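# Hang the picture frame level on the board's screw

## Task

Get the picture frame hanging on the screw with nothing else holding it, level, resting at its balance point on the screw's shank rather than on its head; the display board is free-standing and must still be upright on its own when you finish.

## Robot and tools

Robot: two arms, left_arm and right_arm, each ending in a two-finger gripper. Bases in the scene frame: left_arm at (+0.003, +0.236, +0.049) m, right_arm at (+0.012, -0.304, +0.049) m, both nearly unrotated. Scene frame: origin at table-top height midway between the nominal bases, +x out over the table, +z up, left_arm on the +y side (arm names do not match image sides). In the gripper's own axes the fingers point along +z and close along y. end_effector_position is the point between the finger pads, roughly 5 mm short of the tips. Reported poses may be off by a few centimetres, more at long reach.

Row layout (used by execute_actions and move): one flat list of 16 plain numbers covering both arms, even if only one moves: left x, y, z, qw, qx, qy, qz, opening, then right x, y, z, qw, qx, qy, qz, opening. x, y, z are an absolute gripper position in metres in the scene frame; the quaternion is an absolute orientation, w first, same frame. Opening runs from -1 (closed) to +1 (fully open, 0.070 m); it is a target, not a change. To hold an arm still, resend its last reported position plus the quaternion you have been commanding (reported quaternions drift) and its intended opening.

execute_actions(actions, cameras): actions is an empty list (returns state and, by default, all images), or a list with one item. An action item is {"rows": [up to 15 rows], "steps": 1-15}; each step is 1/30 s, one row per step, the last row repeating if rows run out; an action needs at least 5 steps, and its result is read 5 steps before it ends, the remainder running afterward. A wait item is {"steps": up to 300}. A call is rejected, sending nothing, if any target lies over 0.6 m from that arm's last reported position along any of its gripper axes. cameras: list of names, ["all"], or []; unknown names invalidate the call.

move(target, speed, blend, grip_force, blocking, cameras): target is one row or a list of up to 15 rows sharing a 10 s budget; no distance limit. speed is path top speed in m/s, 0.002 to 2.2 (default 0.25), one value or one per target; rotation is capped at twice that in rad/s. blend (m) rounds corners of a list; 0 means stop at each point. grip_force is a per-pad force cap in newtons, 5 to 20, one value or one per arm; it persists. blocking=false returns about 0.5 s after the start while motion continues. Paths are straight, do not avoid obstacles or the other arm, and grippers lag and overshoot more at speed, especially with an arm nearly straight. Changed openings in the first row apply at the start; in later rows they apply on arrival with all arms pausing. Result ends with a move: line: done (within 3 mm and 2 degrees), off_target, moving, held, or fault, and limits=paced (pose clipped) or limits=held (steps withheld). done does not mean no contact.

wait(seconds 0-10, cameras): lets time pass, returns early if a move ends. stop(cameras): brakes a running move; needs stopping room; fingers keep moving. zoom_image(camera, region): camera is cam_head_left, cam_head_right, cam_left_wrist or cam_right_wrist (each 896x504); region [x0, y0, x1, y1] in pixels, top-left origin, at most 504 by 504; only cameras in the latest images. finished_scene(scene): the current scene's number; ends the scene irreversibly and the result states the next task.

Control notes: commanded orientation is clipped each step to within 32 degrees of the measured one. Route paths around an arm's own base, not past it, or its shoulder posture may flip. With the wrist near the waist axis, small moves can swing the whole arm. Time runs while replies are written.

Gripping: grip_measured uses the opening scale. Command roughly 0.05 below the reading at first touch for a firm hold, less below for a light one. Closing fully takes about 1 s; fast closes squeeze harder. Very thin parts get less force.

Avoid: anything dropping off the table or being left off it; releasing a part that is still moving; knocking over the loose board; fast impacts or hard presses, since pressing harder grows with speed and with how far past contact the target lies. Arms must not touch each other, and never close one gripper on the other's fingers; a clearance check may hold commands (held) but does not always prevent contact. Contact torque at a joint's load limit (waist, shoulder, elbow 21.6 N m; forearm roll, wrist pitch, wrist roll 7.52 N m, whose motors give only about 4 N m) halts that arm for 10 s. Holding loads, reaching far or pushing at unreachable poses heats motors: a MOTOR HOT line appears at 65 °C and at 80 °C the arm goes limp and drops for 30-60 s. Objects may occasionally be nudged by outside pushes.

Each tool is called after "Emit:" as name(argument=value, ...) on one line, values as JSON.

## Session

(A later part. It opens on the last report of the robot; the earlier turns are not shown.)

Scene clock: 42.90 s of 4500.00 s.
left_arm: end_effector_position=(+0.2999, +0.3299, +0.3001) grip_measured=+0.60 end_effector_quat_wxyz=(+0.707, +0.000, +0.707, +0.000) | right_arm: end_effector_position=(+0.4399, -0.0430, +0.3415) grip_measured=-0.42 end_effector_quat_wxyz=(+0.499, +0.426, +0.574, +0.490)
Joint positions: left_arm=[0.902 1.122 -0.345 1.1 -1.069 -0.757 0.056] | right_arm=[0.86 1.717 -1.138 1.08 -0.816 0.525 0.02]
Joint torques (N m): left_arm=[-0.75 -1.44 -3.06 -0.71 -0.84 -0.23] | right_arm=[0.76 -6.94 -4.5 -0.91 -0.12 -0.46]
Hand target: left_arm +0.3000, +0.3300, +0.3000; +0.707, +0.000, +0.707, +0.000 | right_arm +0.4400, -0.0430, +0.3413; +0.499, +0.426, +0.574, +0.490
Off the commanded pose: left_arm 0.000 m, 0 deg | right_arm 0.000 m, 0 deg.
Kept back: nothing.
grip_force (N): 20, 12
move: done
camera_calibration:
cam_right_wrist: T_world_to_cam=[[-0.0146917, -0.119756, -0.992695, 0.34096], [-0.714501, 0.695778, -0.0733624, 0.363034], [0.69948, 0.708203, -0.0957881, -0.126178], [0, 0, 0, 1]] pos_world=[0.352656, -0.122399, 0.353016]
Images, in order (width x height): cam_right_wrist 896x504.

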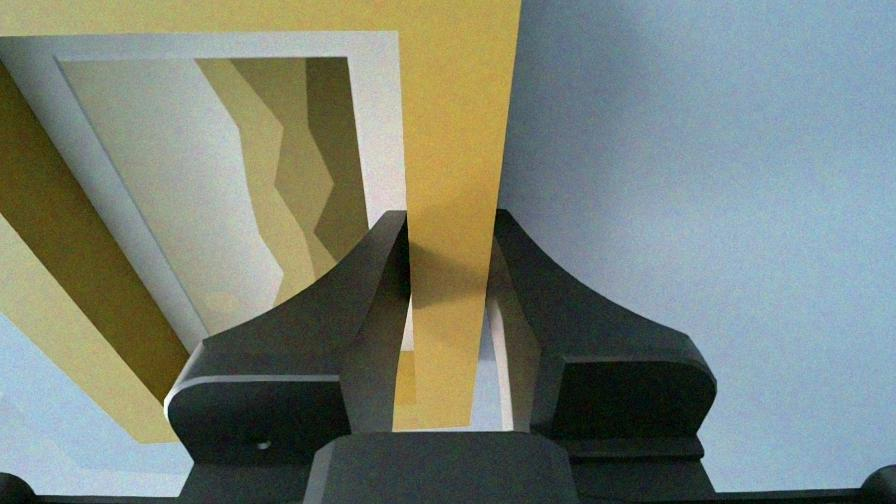

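Emit:
move(target=[0.30,0.33,0.30,0.707,0,0.707,0,0.6,0.440,-0.0430,0.3493,0.4989,0.426,0.574,0.4902,-0.6], speed=0.03, cameras=["cam_head_left","cam_head_right","cam_right_wrist"])

Emit:
zoom_image(camera="cam_head_left", region=[360, 0, 600, 180])

Emit:
zoom_image(camera="cam_head_right", region=[400, 10, 540, 170])

Scene clock: 45.40 s of 4500.00 s.
left_arm: end_effector_position=(+0.2999, +0.3299, +0.3001) grip_measured=+0.60 end_effector_quat_wxyz=(+0.707, +0.000, +0.707, +0.000) | right_arm: end_effector_position=(+0.4399, -0.0428, +0.3490) grip_measured=-0.43 end_effector_quat_wxyz=(+0.499, +0.426, +0.574, +0.490)
Joint positions: left_arm=[0.902 1.122 -0.345 1.1 -1.069 -0.757 0.056] | right_arm=[0.86 1.707 -1.158 1.106 -0.801 0.486 0.02]
Joint torques (N m): left_arm=[-0.66 -1.48 -2.98 -0.73 -0.86 -0.16] | right_arm=[-1.32 -8.66 -5.29 -1.08 -0.86 0.15]
Hand target: left_arm +0.3000, +0.3300, +0.3000; +0.707, +0.000, +0.707, +0.000 | right_arm +0.4400, -0.0430, +0.3493; +0.499, +0.426, +0.574, +0.490
Off the commanded pose: left_arm 0.000 m, 0 deg | right_arm 0.000 m, 0 deg.
Kept back: nothing.
grip_force (N): 20, 12
move: done
camera_calibration:
cam_right_wrist: T_world_to_cam=[[-0.0154439, -0.121092, -0.992521, 0.348664], [-0.714884, 0.695347, -0.0737116, 0.363738], [0.699072, 0.708399, -0.0973056, -0.124936], [0, 0, 0, 1]] pos_world=[0.352755, -0.122199, 0.360711]
Images, in order (width x height): cam_head_left 896x504, cam_head_right 896x504, cam_right_wrist 896x504.

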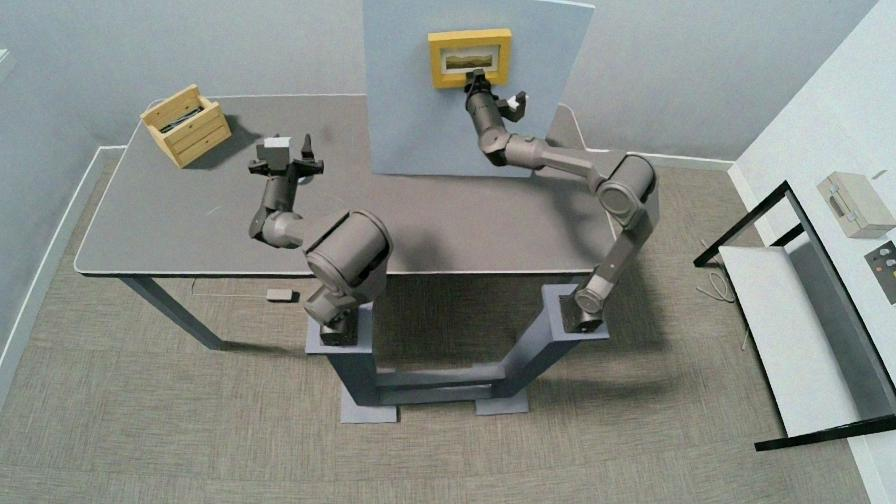

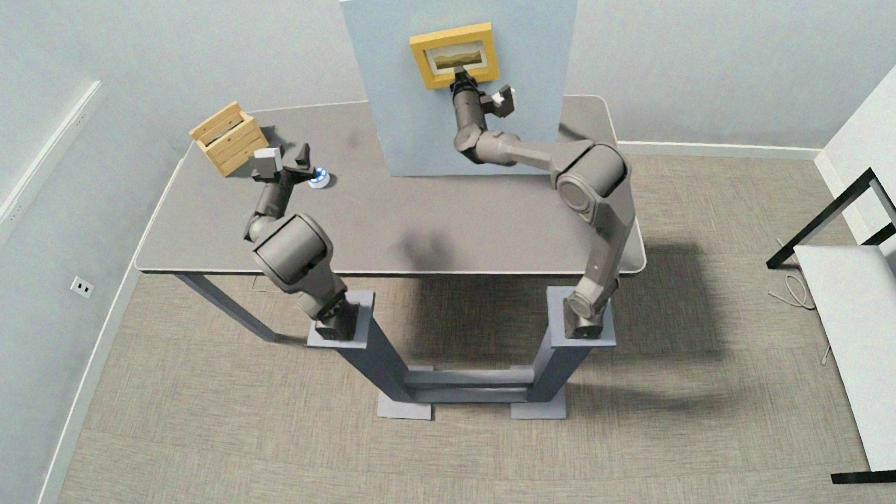

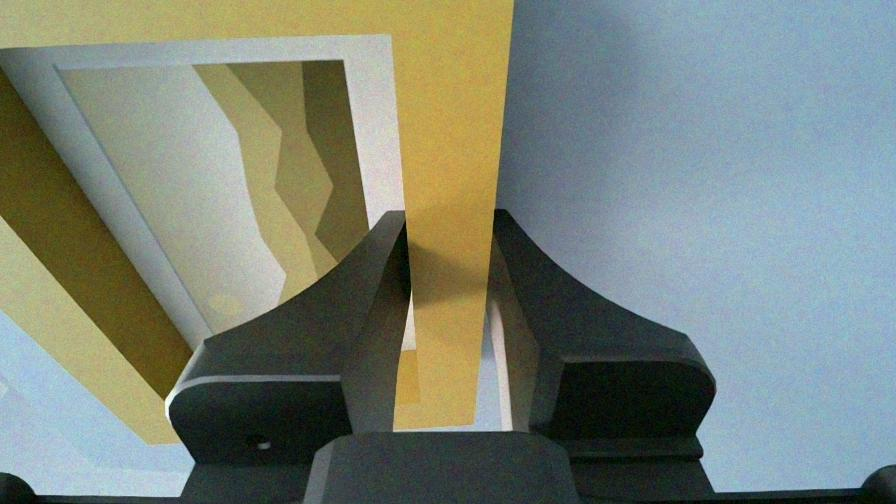

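Scaled by 2.100 from the camera's 896x504 image, which has a finer 1280x720 frame.

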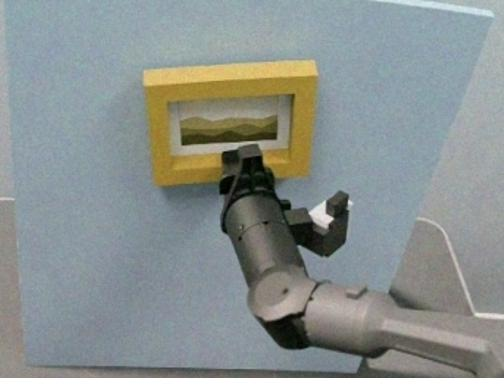

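Scaled by 3.150 from the camera's 896x504 image, which has a finer 1280x720 frame.

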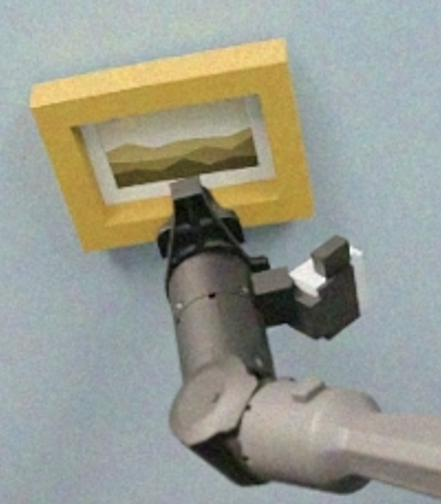

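Emit:
move(target=[0.30,0.33,0.30,0.707,0,0.707,0,0.6,0.440,-0.0354,0.3493,0.4639,0.4639,0.5337,0.5337,-0.6], speed=0.05, cameras=["cam_head_left","cam_head_right","cam_right_wrist"])

Emit:
zoom_image(camera="cam_head_left", region=[420, 20, 540, 100])

Emit:
zoom_image(camera="cam_head_right", region=[400, 10, 520, 110])

Scene clock: 50.27 s of 4500.00 s.
left_arm: end_effector_position=(+0.2999, +0.3299, +0.3001) grip_measured=+0.60 end_effector_quat_wxyz=(+0.707, +0.000, +0.707, +0.000) | right_arm: end_effector_position=(+0.4401, -0.0357, +0.3492) grip_measured=-0.43 end_effector_quat_wxyz=(+0.464, +0.464, +0.533, +0.534)
Joint positions: left_arm=[0.902 1.122 -0.345 1.1 -1.069 -0.757 0.056] | right_arm=[0.874 1.731 -1.169 1.084 -0.831 0.667 0.02]
Joint torques (N m): left_arm=[-0.69 -1.31 -3.1 -0.72 -0.86 -0.19] | right_arm=[-0.8 -7.12 -5.5 -1.02 -0.98 -0.07]
Hand target: left_arm +0.3000, +0.3300, +0.3000; +0.707, +0.000, +0.707, +0.000 | right_arm +0.4400, -0.0354, +0.3493; +0.464, +0.464, +0.534, +0.534
Off the commanded pose: left_arm 0.000 m, 0 deg | right_arm 0.000 m, 0 deg.
Kept back: nothing.
grip_force (N): 20, 12
move: done
camera_calibration:
cam_right_wrist: T_world_to_cam=[[-0.0153367, 0.0374621, -0.99918, 0.357726], [-0.714056, 0.699101, 0.0371715, 0.31993], [0.69992, 0.714041, 0.0160282, -0.169768], [0, 0, 0, 1]] pos_world=[0.352758, -0.115843, 0.348262]
Images, in order (width x height): cam_head_left 896x504, cam_head_right 896x504, cam_right_wrist 896x504.

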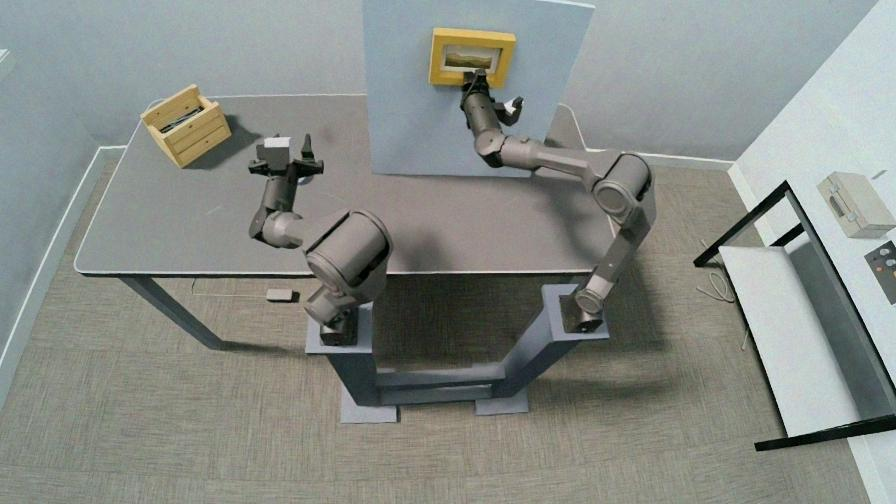

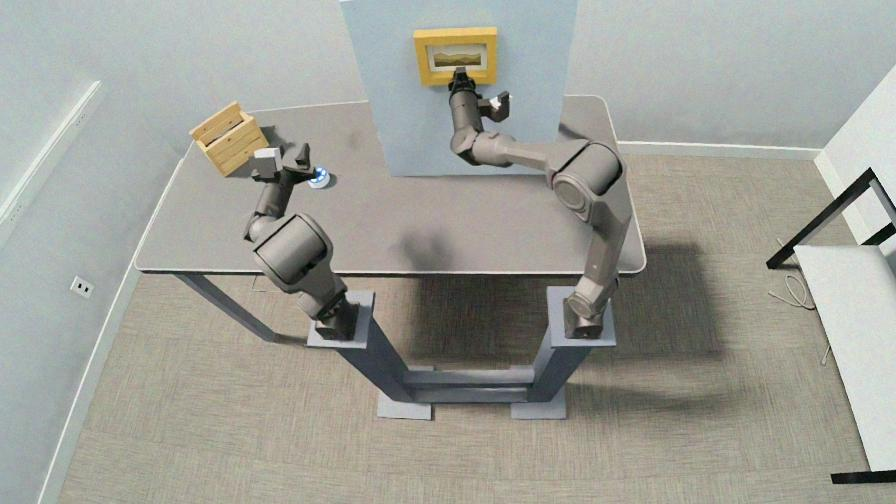

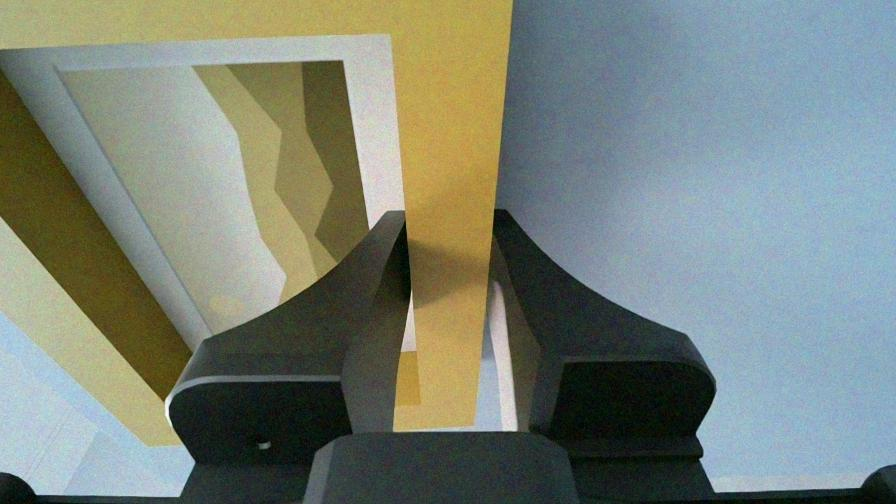

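Scaled by 4.200 from the camera's 896x504 image, which has a finer 1280x720 frame.

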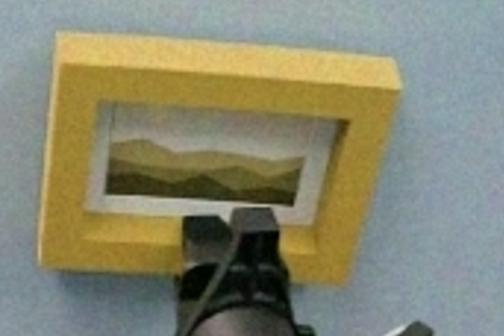

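Scaled by 4.200 from the camera's 896x504 image, which has a finer 1280x720 frame.

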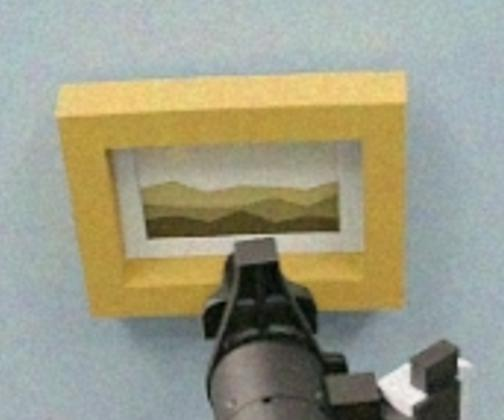

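Emit:
move(target=[0.30,0.33,0.30,0.707,0,0.707,0,0.6,0.440,-0.0354,0.3443,0.4639,0.4639,0.5337,0.5337,-0.6], speed=0.02)

Emit:
move(target=[0.30,0.33,0.30,0.707,0,0.707,0,0.6,0.440,-0.0354,0.3423,0.4639,0.4639,0.5337,0.5337,-0.6], speed=0.02)

Emit:
move(target=[0.30,0.33,0.30,0.707,0,0.707,0,0.6,0.440,-0.0354,0.3408,0.4639,0.4639,0.5337,0.5337,-0.6], speed=0.02, cameras=["cam_head_left","cam_head_right","cam_right_wrist"])

Scene clock: 51.83 s of 4500.00 s.
left_arm: end_effector_position=(+0.2999, +0.3299, +0.3001) grip_measured=+0.60 end_effector_quat_wxyz=(+0.707, +0.000, +0.707, +0.000) | right_arm: end_effector_position=(+0.4401, -0.0357, +0.3443) grip_measured=-0.43 end_effector_quat_wxyz=(+0.464, +0.464, +0.533, +0.534)
Joint positions: left_arm=[0.902 1.122 -0.345 1.1 -1.069 -0.757 0.056] | right_arm=[0.874 1.737 -1.158 1.069 -0.84 0.689 0.02]
Joint torques (N m): left_arm=[-0.84 -1.6 -3.06 -0.73 -0.85 -0.21] | right_arm=[-1.26 -6.75 -4.08 -0.98 -0.82 -0.01]
Hand target: left_arm +0.3000, +0.3300, +0.3000; +0.707, +0.000, +0.707, +0.000 | right_arm +0.4400, -0.0354, +0.3443; +0.464, +0.464, +0.534, +0.534
Off the commanded pose: left_arm 0.000 m, 0 deg | right_arm 0.000 m, 0 deg.
Kept back: nothing.
grip_force (N): 20, 12
move: done

Scene clock: 52.53 s of 4500.00 s.
left_arm: end_effector_position=(+0.2999, +0.3299, +0.3001) grip_measured=+0.60 end_effector_quat_wxyz=(+0.707, +0.000, +0.707, +0.000) | right_arm: end_effector_position=(+0.4401, -0.0357, +0.3432) grip_measured=-0.43 end_effector_quat_wxyz=(+0.464, +0.464, +0.533, +0.534)
Joint positions: left_arm=[0.902 1.122 -0.345 1.1 -1.069 -0.757 0.056] | right_arm=[0.874 1.739 -1.154 1.063 -0.844 0.697 0.02]
Joint torques (N m): left_arm=[-0.79 -1.4 -3.07 -0.72 -0.84 -0.18] | right_arm=[-0.9 -6 -3.61 -0.88 -0.65 0.05]
Hand target: left_arm +0.3000, +0.3300, +0.3000; +0.707, +0.000, +0.707, +0.000 | right_arm +0.4400, -0.0354, +0.3423; +0.464, +0.464, +0.534, +0.534
Off the commanded pose: left_arm 0.000 m, 0 deg | right_arm 0.001 m, 0 deg.
Kept back: nothing.
grip_force (N): 20, 12
move: done

Scene clock: 53.23 s of 4500.00 s.
left_arm: end_effector_position=(+0.2999, +0.3299, +0.3001) grip_measured=+0.60 end_effector_quat_wxyz=(+0.707, +0.000, +0.707, +0.000) | right_arm: end_effector_position=(+0.4401, -0.0359, +0.3420) grip_measured=-0.43 end_effector_quat_wxyz=(+0.464, +0.464, +0.533, +0.534)
Joint positions: left_arm=[0.902 1.122 -0.345 1.1 -1.069 -0.757 0.056] | right_arm=[0.874 1.741 -1.15 1.058 -0.848 0.704 0.02]
Joint torques (N m): left_arm=[-0.81 -1.38 -3.17 -0.7 -0.83 -0.21] | right_arm=[0.03 -4.13 -2.68 -0.64 -0.06 -0.05]
Hand target: left_arm +0.3000, +0.3300, +0.3000; +0.707, +0.000, +0.707, +0.000 | right_arm +0.4400, -0.0354, +0.3408; +0.464, +0.464, +0.534, +0.534
Off the commanded pose: left_arm 0.000 m, 0 deg | right_arm 0.001 m, 0 deg.
Kept back: nothing.
grip_force (N): 20, 12
move: done
camera_calibration:
cam_right_wrist: T_world_to_cam=[[-0.0129569, 0.0383165, -0.999182, 0.349401], [-0.713743, 0.699477, 0.0360789, 0.320518], [0.700287, 0.713627, 0.0182851, -0.170452], [0, 0, 0, 1]] pos_world=[0.35266, -0.115944, 0.340668]
Images, in order (width x height): cam_head_left 896x504, cam_head_right 896x504, cam_right_wrist 896x504.

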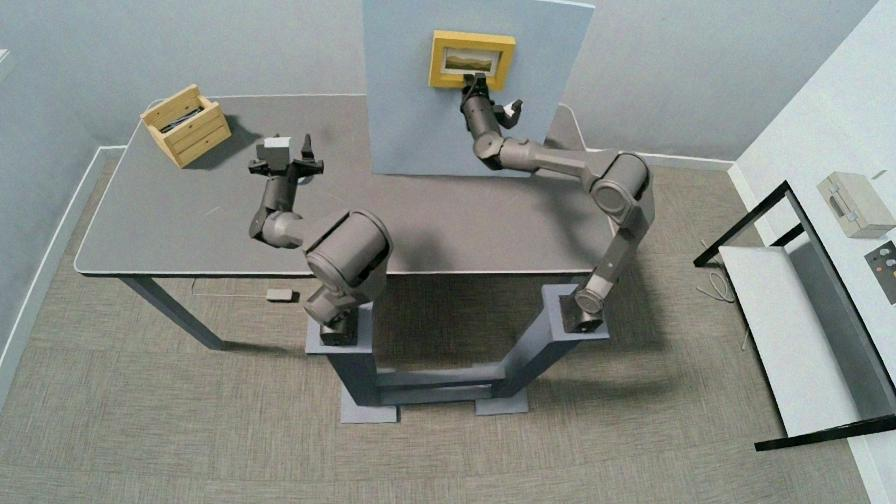

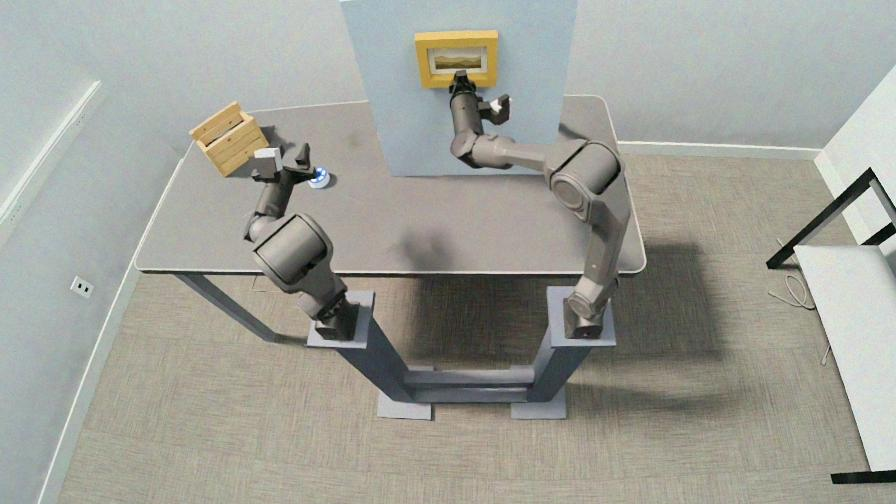

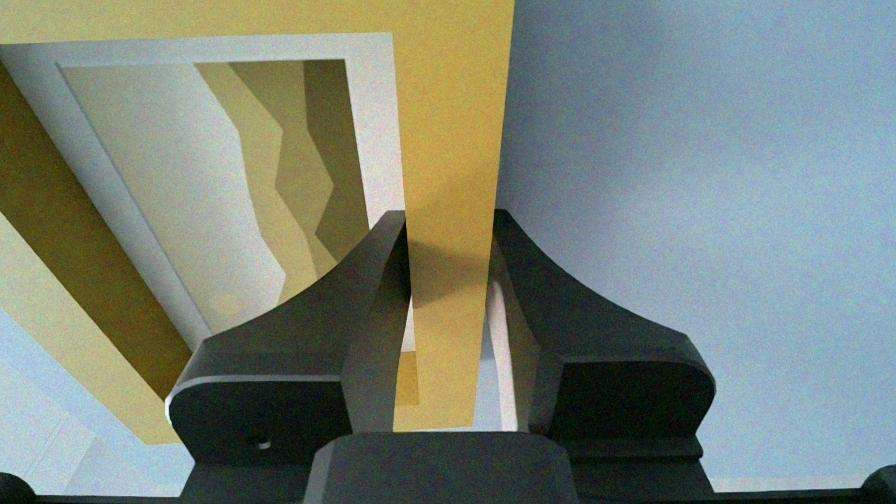

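Emit:
move(target=[[0.30,0.33,0.30,0.707,0,0.707,0,0.6,0.440,-0.0355,0.3420,0.4639,0.4639,0.5337,0.5337,-0.6],[0.30,0.33,0.30,0.707,0,0.707,0,0.6,0.440,-0.0355,0.3420,0.4639,0.4639,0.5337,0.5337,-0.38],[0.30,0.33,0.30,0.707,0,0.707,0,0.6,0.440,-0.0355,0.3420,0.4639,0.4639,0.5337,0.5337,-0.1]], speed=0.02, cameras=["cam_head_left","cam_head_right","cam_right_wrist"])

Emit:
zoom_image(camera="cam_head_left", region=[420, 20, 540, 100])

Emit:
zoom_image(camera="cam_head_right", region=[400, 10, 520, 110])

Emit:
zoom_image(camera="cam_right_wrist", region=[200, 0, 620, 400])

Scene clock: 55.50 s of 4500.00 s.
left_arm: end_effector_position=(+0.2999, +0.3299, +0.3001) grip_measured=+0.60 end_effector_quat_wxyz=(+0.707, +0.000, +0.707, +0.000) | right_arm: end_effector_position=(+0.4401, -0.0356, +0.3412) grip_measured=-0.10 end_effector_quat_wxyz=(+0.464, +0.464, +0.534, +0.533)
Joint positions: left_arm=[0.902 1.122 -0.345 1.1 -1.069 -0.757 0.056] | right_arm=[0.874 1.741 -1.151 1.063 -0.844 0.699 0.032]
Joint torques (N m): left_arm=[-0.63 -1.49 -3.09 -0.71 -0.86 -0.19] | right_arm=[0.26 -7.94 -4.31 -0.89 -0.65 0.17]
Hand target: left_arm +0.3000, +0.3300, +0.3000; +0.707, +0.000, +0.707, +0.000 | right_arm +0.4400, -0.0355, +0.3420; +0.464, +0.464, +0.534, +0.534
Off the commanded pose: left_arm 0.000 m, 0 deg | right_arm 0.001 m, 0 deg.
Kept back: nothing.
grip_force (N): 20, 12
move: done
camera_calibration:
cam_right_wrist: T_world_to_cam=[[-0.0171547, 0.0363088, -0.999193, 0.350435], [-0.714286, 0.69884, 0.0376577, 0.320034], [0.699644, 0.714356, 0.0139464, -0.168871], [0, 0, 0, 1]] pos_world=[0.352757, -0.115742, 0.340455]
Images, in order (width x height): cam_head_left 896x504, cam_head_right 896x504, cam_right_wrist 896x504.

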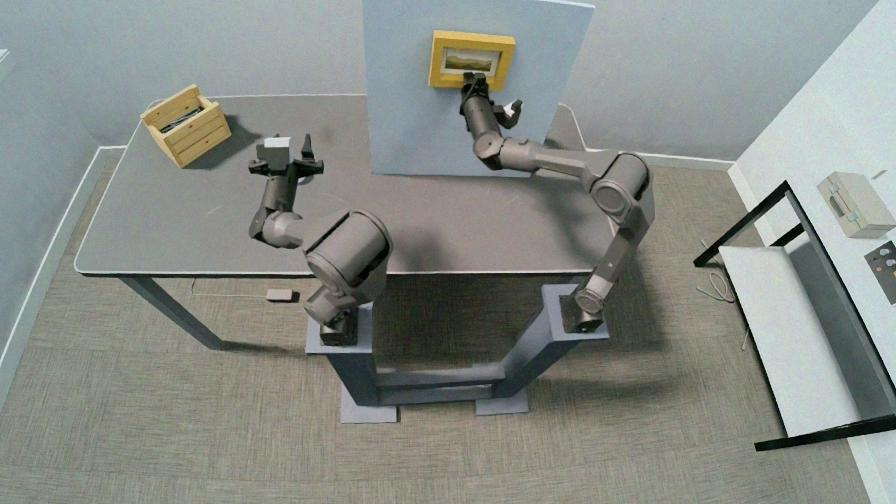

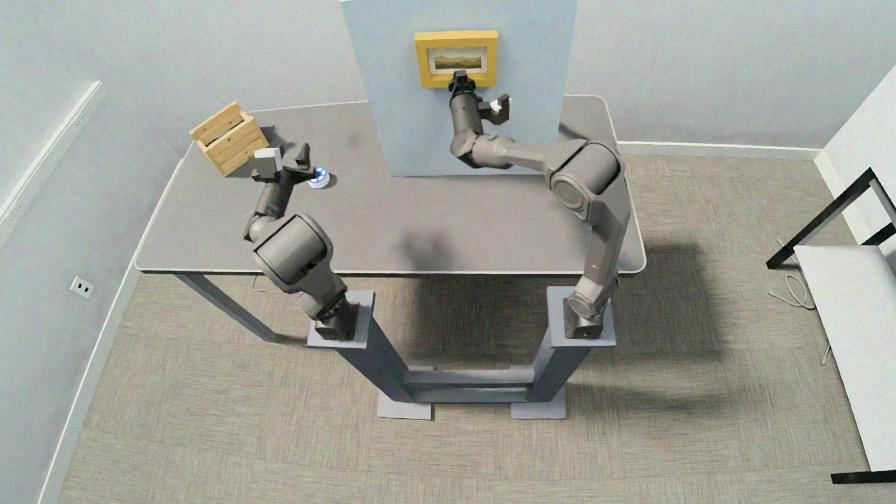

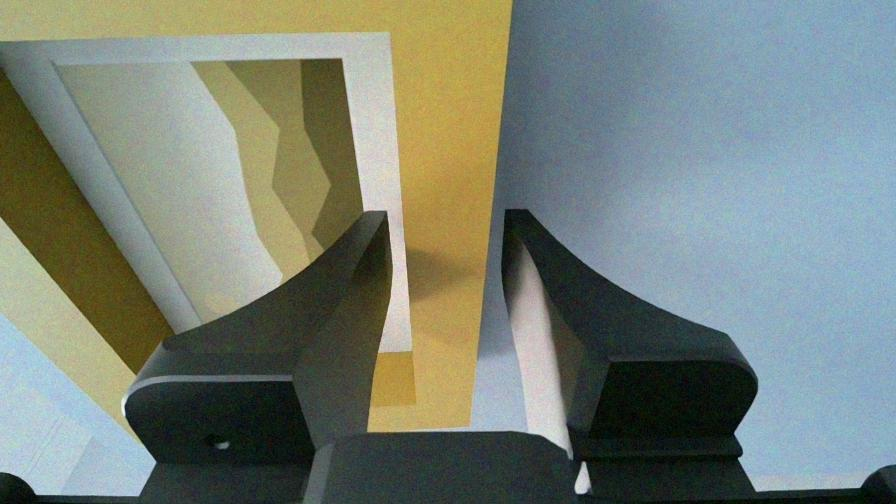

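Scaled by 4.200 from the camera's 896x504 image, which has a finer 1280x720 frame.

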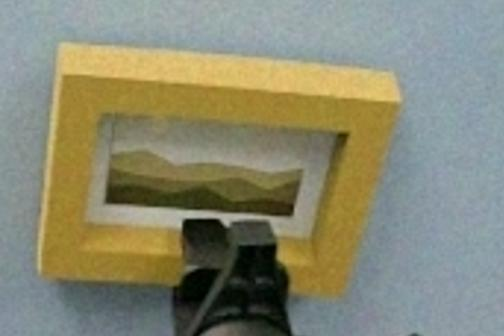

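Scaled by 4.200 from the camera's 896x504 image, which has a finer 1280x720 frame.

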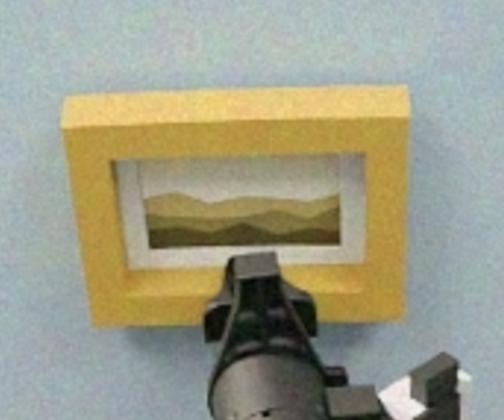

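Scaled by 1.200 from the camera's 896x504 image, which has a finer 1280x720 frame.

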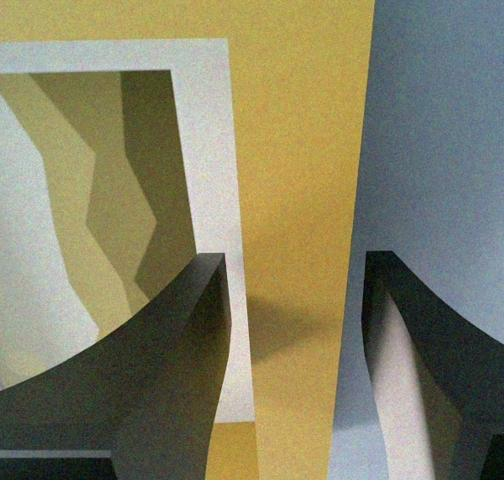

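Emit:
move(target=[[0.30,0.33,0.30,0.707,0,0.707,0,0.6,0.380,-0.0438,0.3415,0.4639,0.4639,0.5337,0.5337,-0.1],[0.30,0.33,0.30,0.707,0,0.707,0,0.6,0.270,-0.08,0.30,0.4639,0.4639,0.5337,0.5337,-0.1]], speed=[0.06,0.3], blend=0.02, cameras=["cam_head_left","cam_head_right","cam_right_wrist"])

Emit:
zoom_image(camera="cam_head_left", region=[420, 20, 540, 100])

Emit:
zoom_image(camera="cam_head_right", region=[400, 10, 520, 110])

Emit:
zoom_image(camera="cam_right_wrist", region=[200, 0, 620, 300])

Scene clock: 57.83 s of 4500.00 s.
left_arm: end_effector_position=(+0.2999, +0.3299, +0.3001) grip_measured=+0.60 end_effector_quat_wxyz=(+0.707, +0.000, +0.707, +0.000) | right_arm: end_effector_position=(+0.2703, -0.0805, +0.3004) grip_measured=-0.10 end_effector_quat_wxyz=(+0.438, +0.460, +0.558, +0.533)
Joint positions: left_arm=[0.902 1.122 -0.345 1.1 -1.069 -0.757 0.056] | right_arm=[1.372 1.364 -0.576 1.33 -1.225 0.735 0.032]
Joint torques (N m): left_arm=[-0.72 -1.49 -2.94 -0.7 -0.82 -0.19] | right_arm=[-0.42 -2.2 -3.86 -1 -0.46 0.19]
Hand target: left_arm +0.3000, +0.3300, +0.3000; +0.707, +0.000, +0.707, +0.000 | right_arm +0.2704, -0.0801, +0.3001; +0.438, +0.460, +0.559, +0.533
Off the commanded pose: left_arm 0.000 m, 0 deg | right_arm 0.001 m, 4 deg.
joint sent to its limit (right arm) — joint 5 (wrist pitch), lower limit.
Kept back: nothing.
grip_force (N): 20, 12
move: off_target (right_arm)
camera_calibration:
cam_right_wrist: T_world_to_cam=[[-0.0637401, 0.0286178, -0.997556, 0.319906], [-0.74879, 0.659436, 0.0667627, 0.229075], [0.659735, 0.751216, -0.0206038, 0.00671319], [0, 0, 0, 1]] pos_world=[0.187491, -0.165258, 0.303969]
Images, in order (width x height): cam_head_left 896x504, cam_head_right 896x504, cam_right_wrist 896x504.

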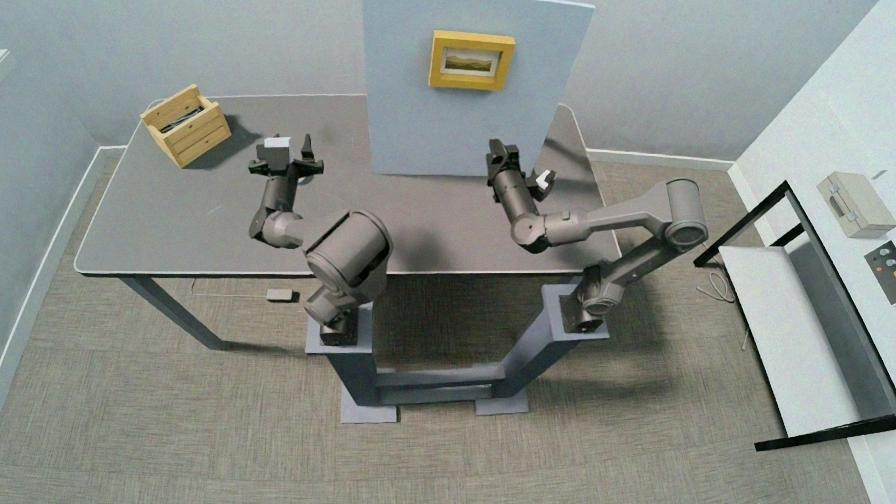

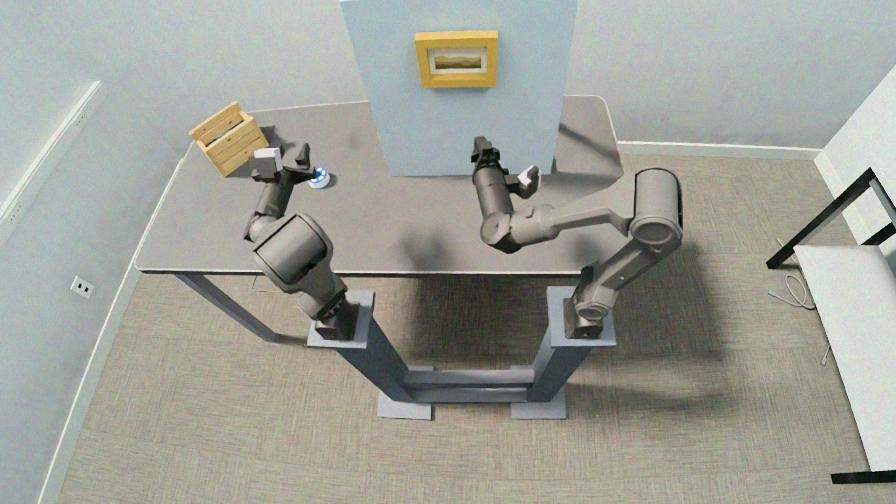

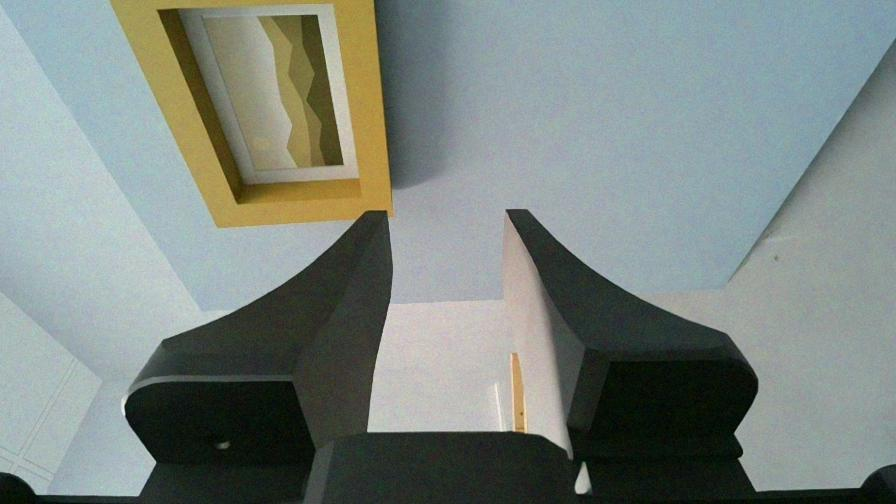

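Scaled by 4.200 from the camera's 896x504 image, which has a finer 1280x720 frame.

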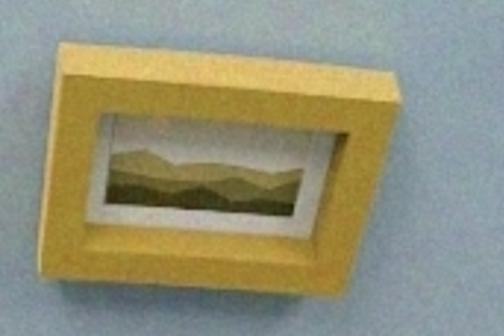

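Scaled by 4.200 from the camera's 896x504 image, which has a finer 1280x720 frame.

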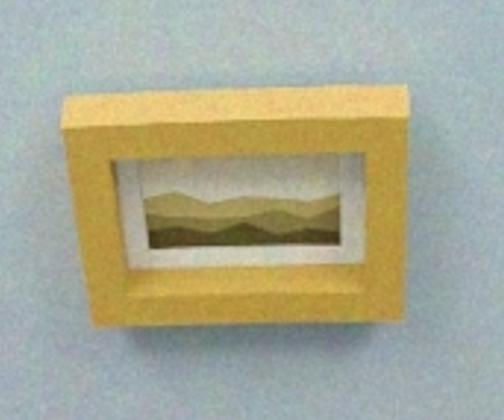

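Scaled by 1.200 from the camera's 896x504 image, which has a finer 1280x720 frame.

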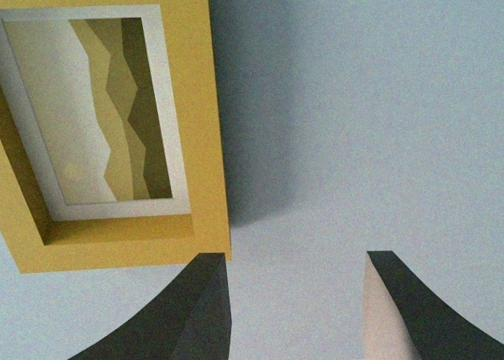

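Emit:
zoom_image(camera="cam_right_wrist", region=[0, 0, 240, 320])

Emit:
zoom_image(camera="cam_right_wrist", region=[180, 0, 420, 240])

Emit:
zoom_image(camera="cam_right_wrist", region=[676, 0, 896, 310])

Scaled by 1.575 from the camera's 896x504 image, which has a finer 1280x720 frame.

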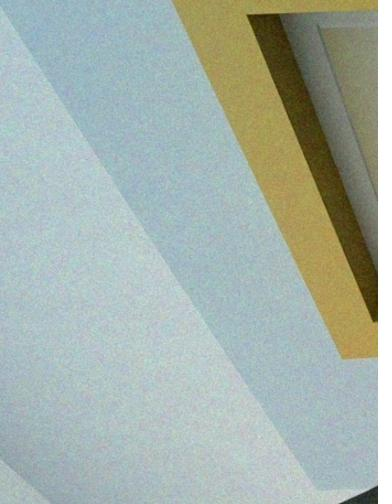

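Scaled by 2.100 from the camera's 896x504 image, which has a finer 1280x720 frame.

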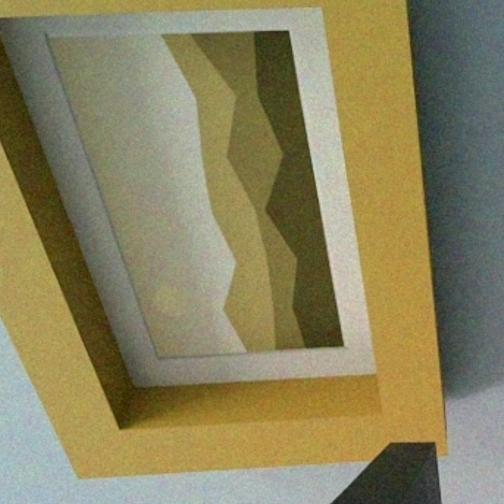

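Scaled by 1.626 from the camera's 896x504 image, which has a finer 1280x720 frame.

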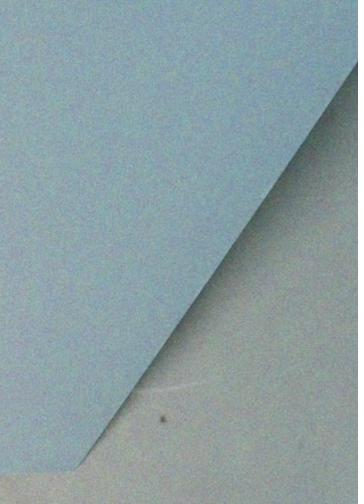

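Emit:
move(target=[[0.37,0.14,0.355,0.707,0,0.707,0,-1,0.34,-0.17,0.352,0.5,0.5,0.5,0.5,-1],[0.437,0.09,0.355,0.707,0,0.707,0,-1,0.435,-0.17,0.352,0.5,0.5,0.5,0.5,-1]], speed=[0.3,0.12], blend=0.02, cameras=["all"])

Emit:
zoom_image(camera="cam_head_left", region=[400, 20, 560, 120])

Emit:
zoom_image(camera="cam_head_right", region=[380, 10, 540, 110])

Scene clock: 69.40 s of 4500.00 s.
left_arm: end_effector_position=(+0.4369, +0.0901, +0.3554) grip_measured=-1.00 end_effector_quat_wxyz=(+0.707, +0.000, +0.707, +0.000) | right_arm: end_effector_position=(+0.4352, -0.1698, +0.3516) grip_measured=-1.00 end_effector_quat_wxyz=(+0.500, +0.500, +0.500, +0.500)
Joint positions: left_arm=[-0.599 1.528 -0.944 -0.967 -0.763 0.809 0] | right_arm=[0.611 1.481 -0.878 0.934 -0.76 0.796 0]
Joint torques (N m): left_arm=[-0.06 -5.01 -2.95 0.58 -1.04 -0.16] | right_arm=[0.73 -5.88 -3.47 -0.59 -0.71 -0.22]
Hand target: left_arm +0.4370, +0.0900, +0.3550; +0.707, +0.000, +0.707, +0.000 | right_arm +0.4350, -0.1700, +0.3520; +0.500, +0.500, +0.500, +0.500
Off the commanded pose: left_arm 0.000 m, 0 deg | right_arm 0.000 m, 0 deg.
Kept back: nothing.
grip_force (N): 20, 12
move: done
camera_calibration:
cam_left_wrist: T_world_to_cam=[[0.0232514, -0.999667, -0.011191, 0.0874034], [-0.559685, -0.00374077, -0.828697, 0.539898], [0.82838, 0.0255318, -0.559585, -0.0436882], [0, 0, 0, 1]] pos_world=[0.336331, 0.0905093, 0.423943]
cam_right_wrist: T_world_to_cam=[[-0.0109109, 0.0385872, -0.999196, 0.363209], [-0.610578, 0.791081, 0.0372175, 0.380668], [0.791881, 0.610493, 0.0149291, -0.127856], [0, 0, 0, 1]] pos_world=[0.337637, -0.2371, 0.350658]

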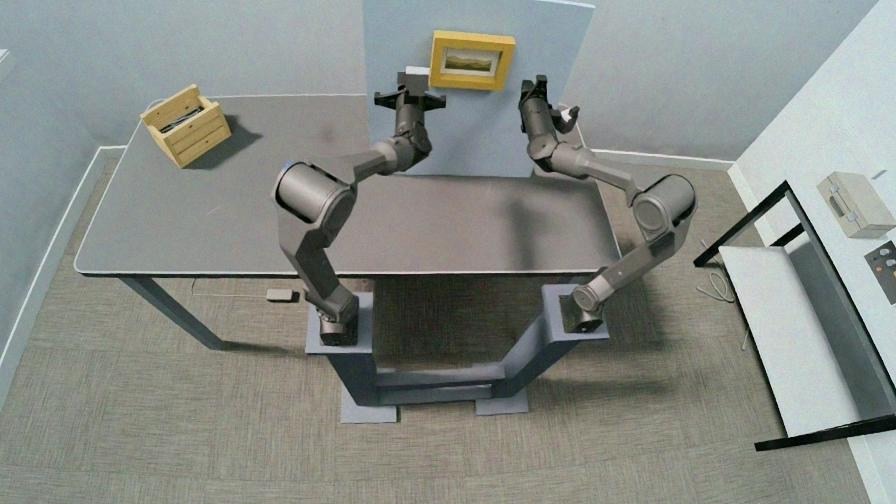

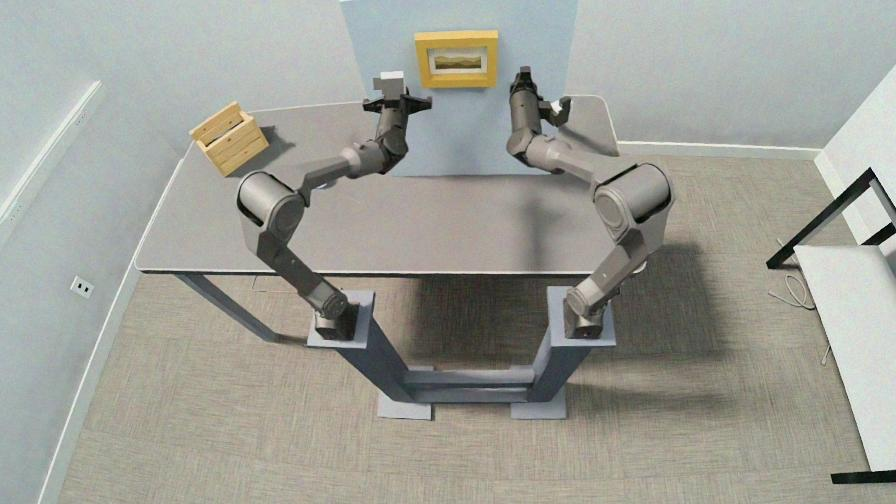

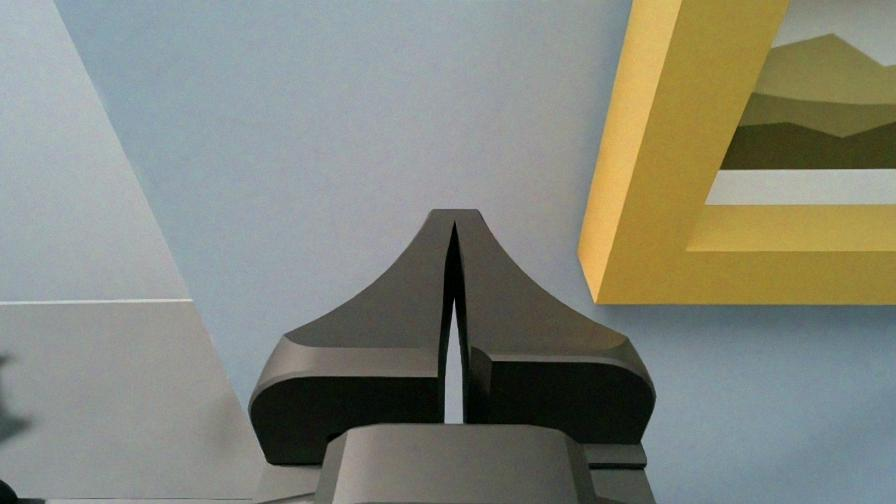

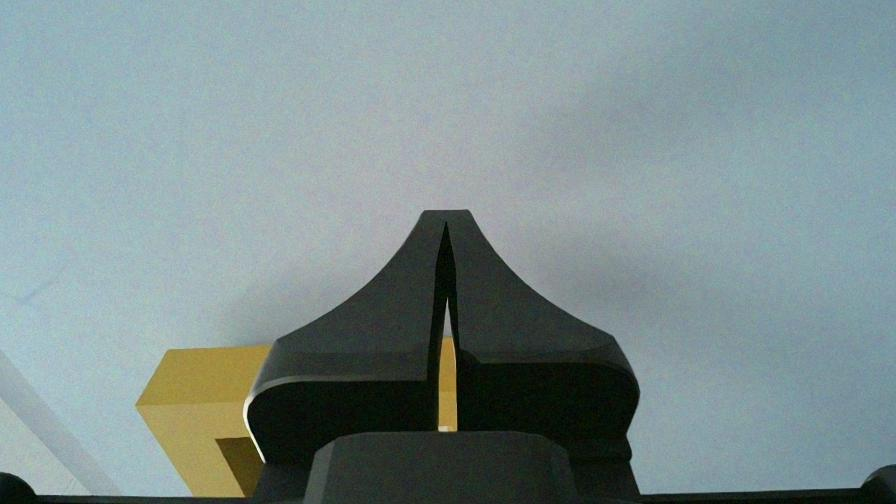

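Scaled by 3.150 from the camera's 896x504 image, which has a finer 1280x720 frame.

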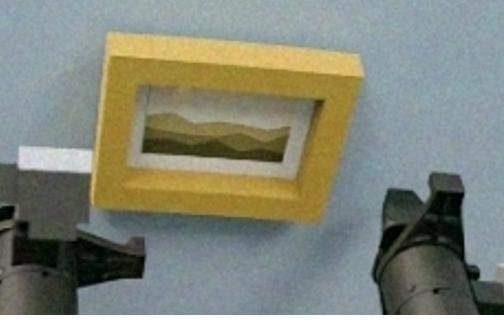

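Scaled by 3.150 from the camera's 896x504 image, which has a finer 1280x720 frame.

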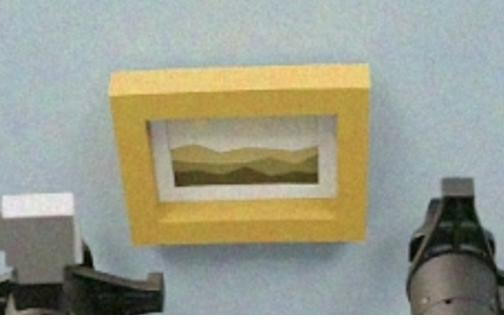

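Emit:
move(target=[[0.437,0.066,0.355,0.707,0,0.707,0,-1,0.435,-0.17,0.352,0.5,0.5,0.5,0.5,-1]], speed=0.03, cameras=["cam_head_left","cam_left_wrist"])

Scene clock: 72.43 s of 4500.00 s.
left_arm: end_effector_position=(+0.4370, +0.0657, +0.3550) grip_measured=-1.00 end_effector_quat_wxyz=(+0.707, +0.000, +0.707, +0.000) | right_arm: end_effector_position=(+0.4350, -0.1699, +0.3520) grip_measured=-1.00 end_effector_quat_wxyz=(+0.500, +0.500, +0.500, +0.500)
Joint positions: left_arm=[-0.673 1.577 -0.999 -1.042 -0.813 0.866 0] | right_arm=[0.611 1.48 -0.878 0.934 -0.76 0.796 0]
Joint torques (N m): left_arm=[0.11 -5.64 -3.16 0.49 -1 -0.1] | right_arm=[0.73 -5.9 -3.44 -0.59 -0.71 -0.22]
Hand target: left_arm +0.4370, +0.0660, +0.3550; +0.707, +0.000, +0.707, +0.000 | right_arm +0.4350, -0.1700, +0.3520; +0.500, +0.500, +0.500, +0.500
Off the commanded pose: left_arm 0.000 m, 0 deg | right_arm 0.000 m, 0 deg.
Kept back: nothing.
grip_force (N): 20, 12
move: done
camera_calibration:
cam_left_wrist: T_world_to_cam=[[0.0231073, -0.99967, -0.0112255, 0.0631702], [-0.559985, -0.00364067, -0.828495, 0.539706], [0.828181, 0.0254304, -0.559884, -0.043062], [0, 0, 0, 1]] pos_world=[0.33643, 0.0662093, 0.423743]
Images, in order (width x height): cam_head_left 896x504, cam_left_wrist 896x504.

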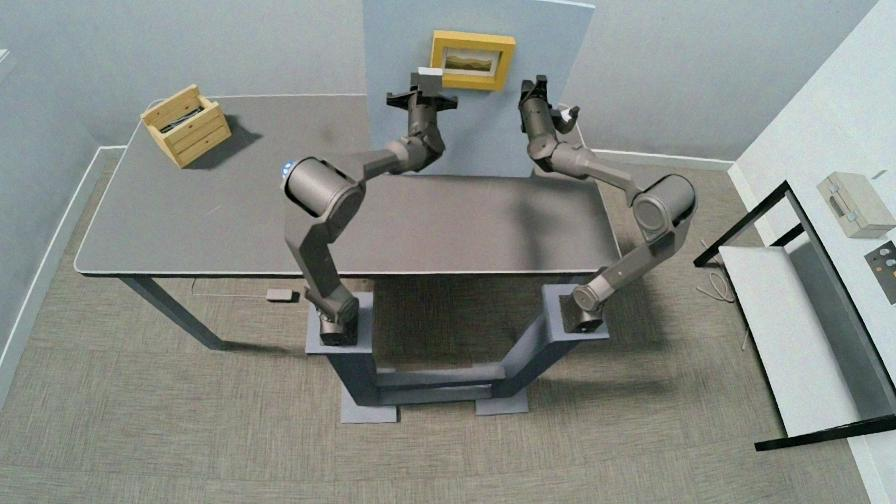

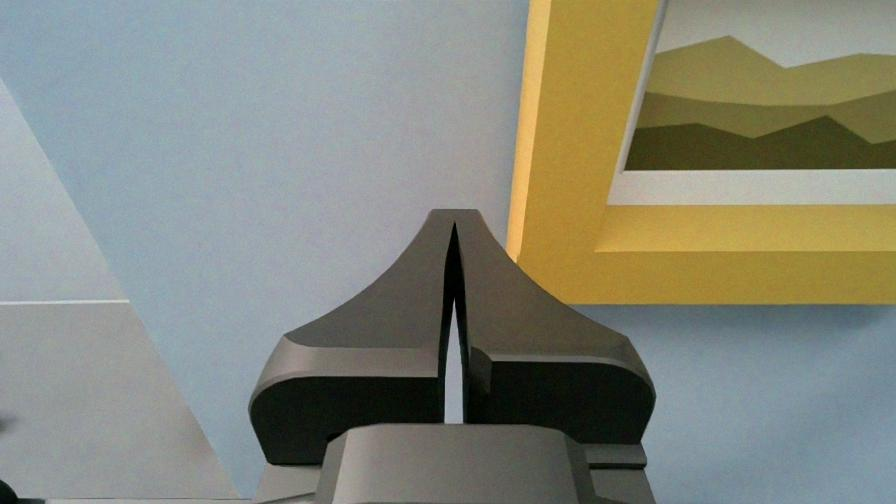

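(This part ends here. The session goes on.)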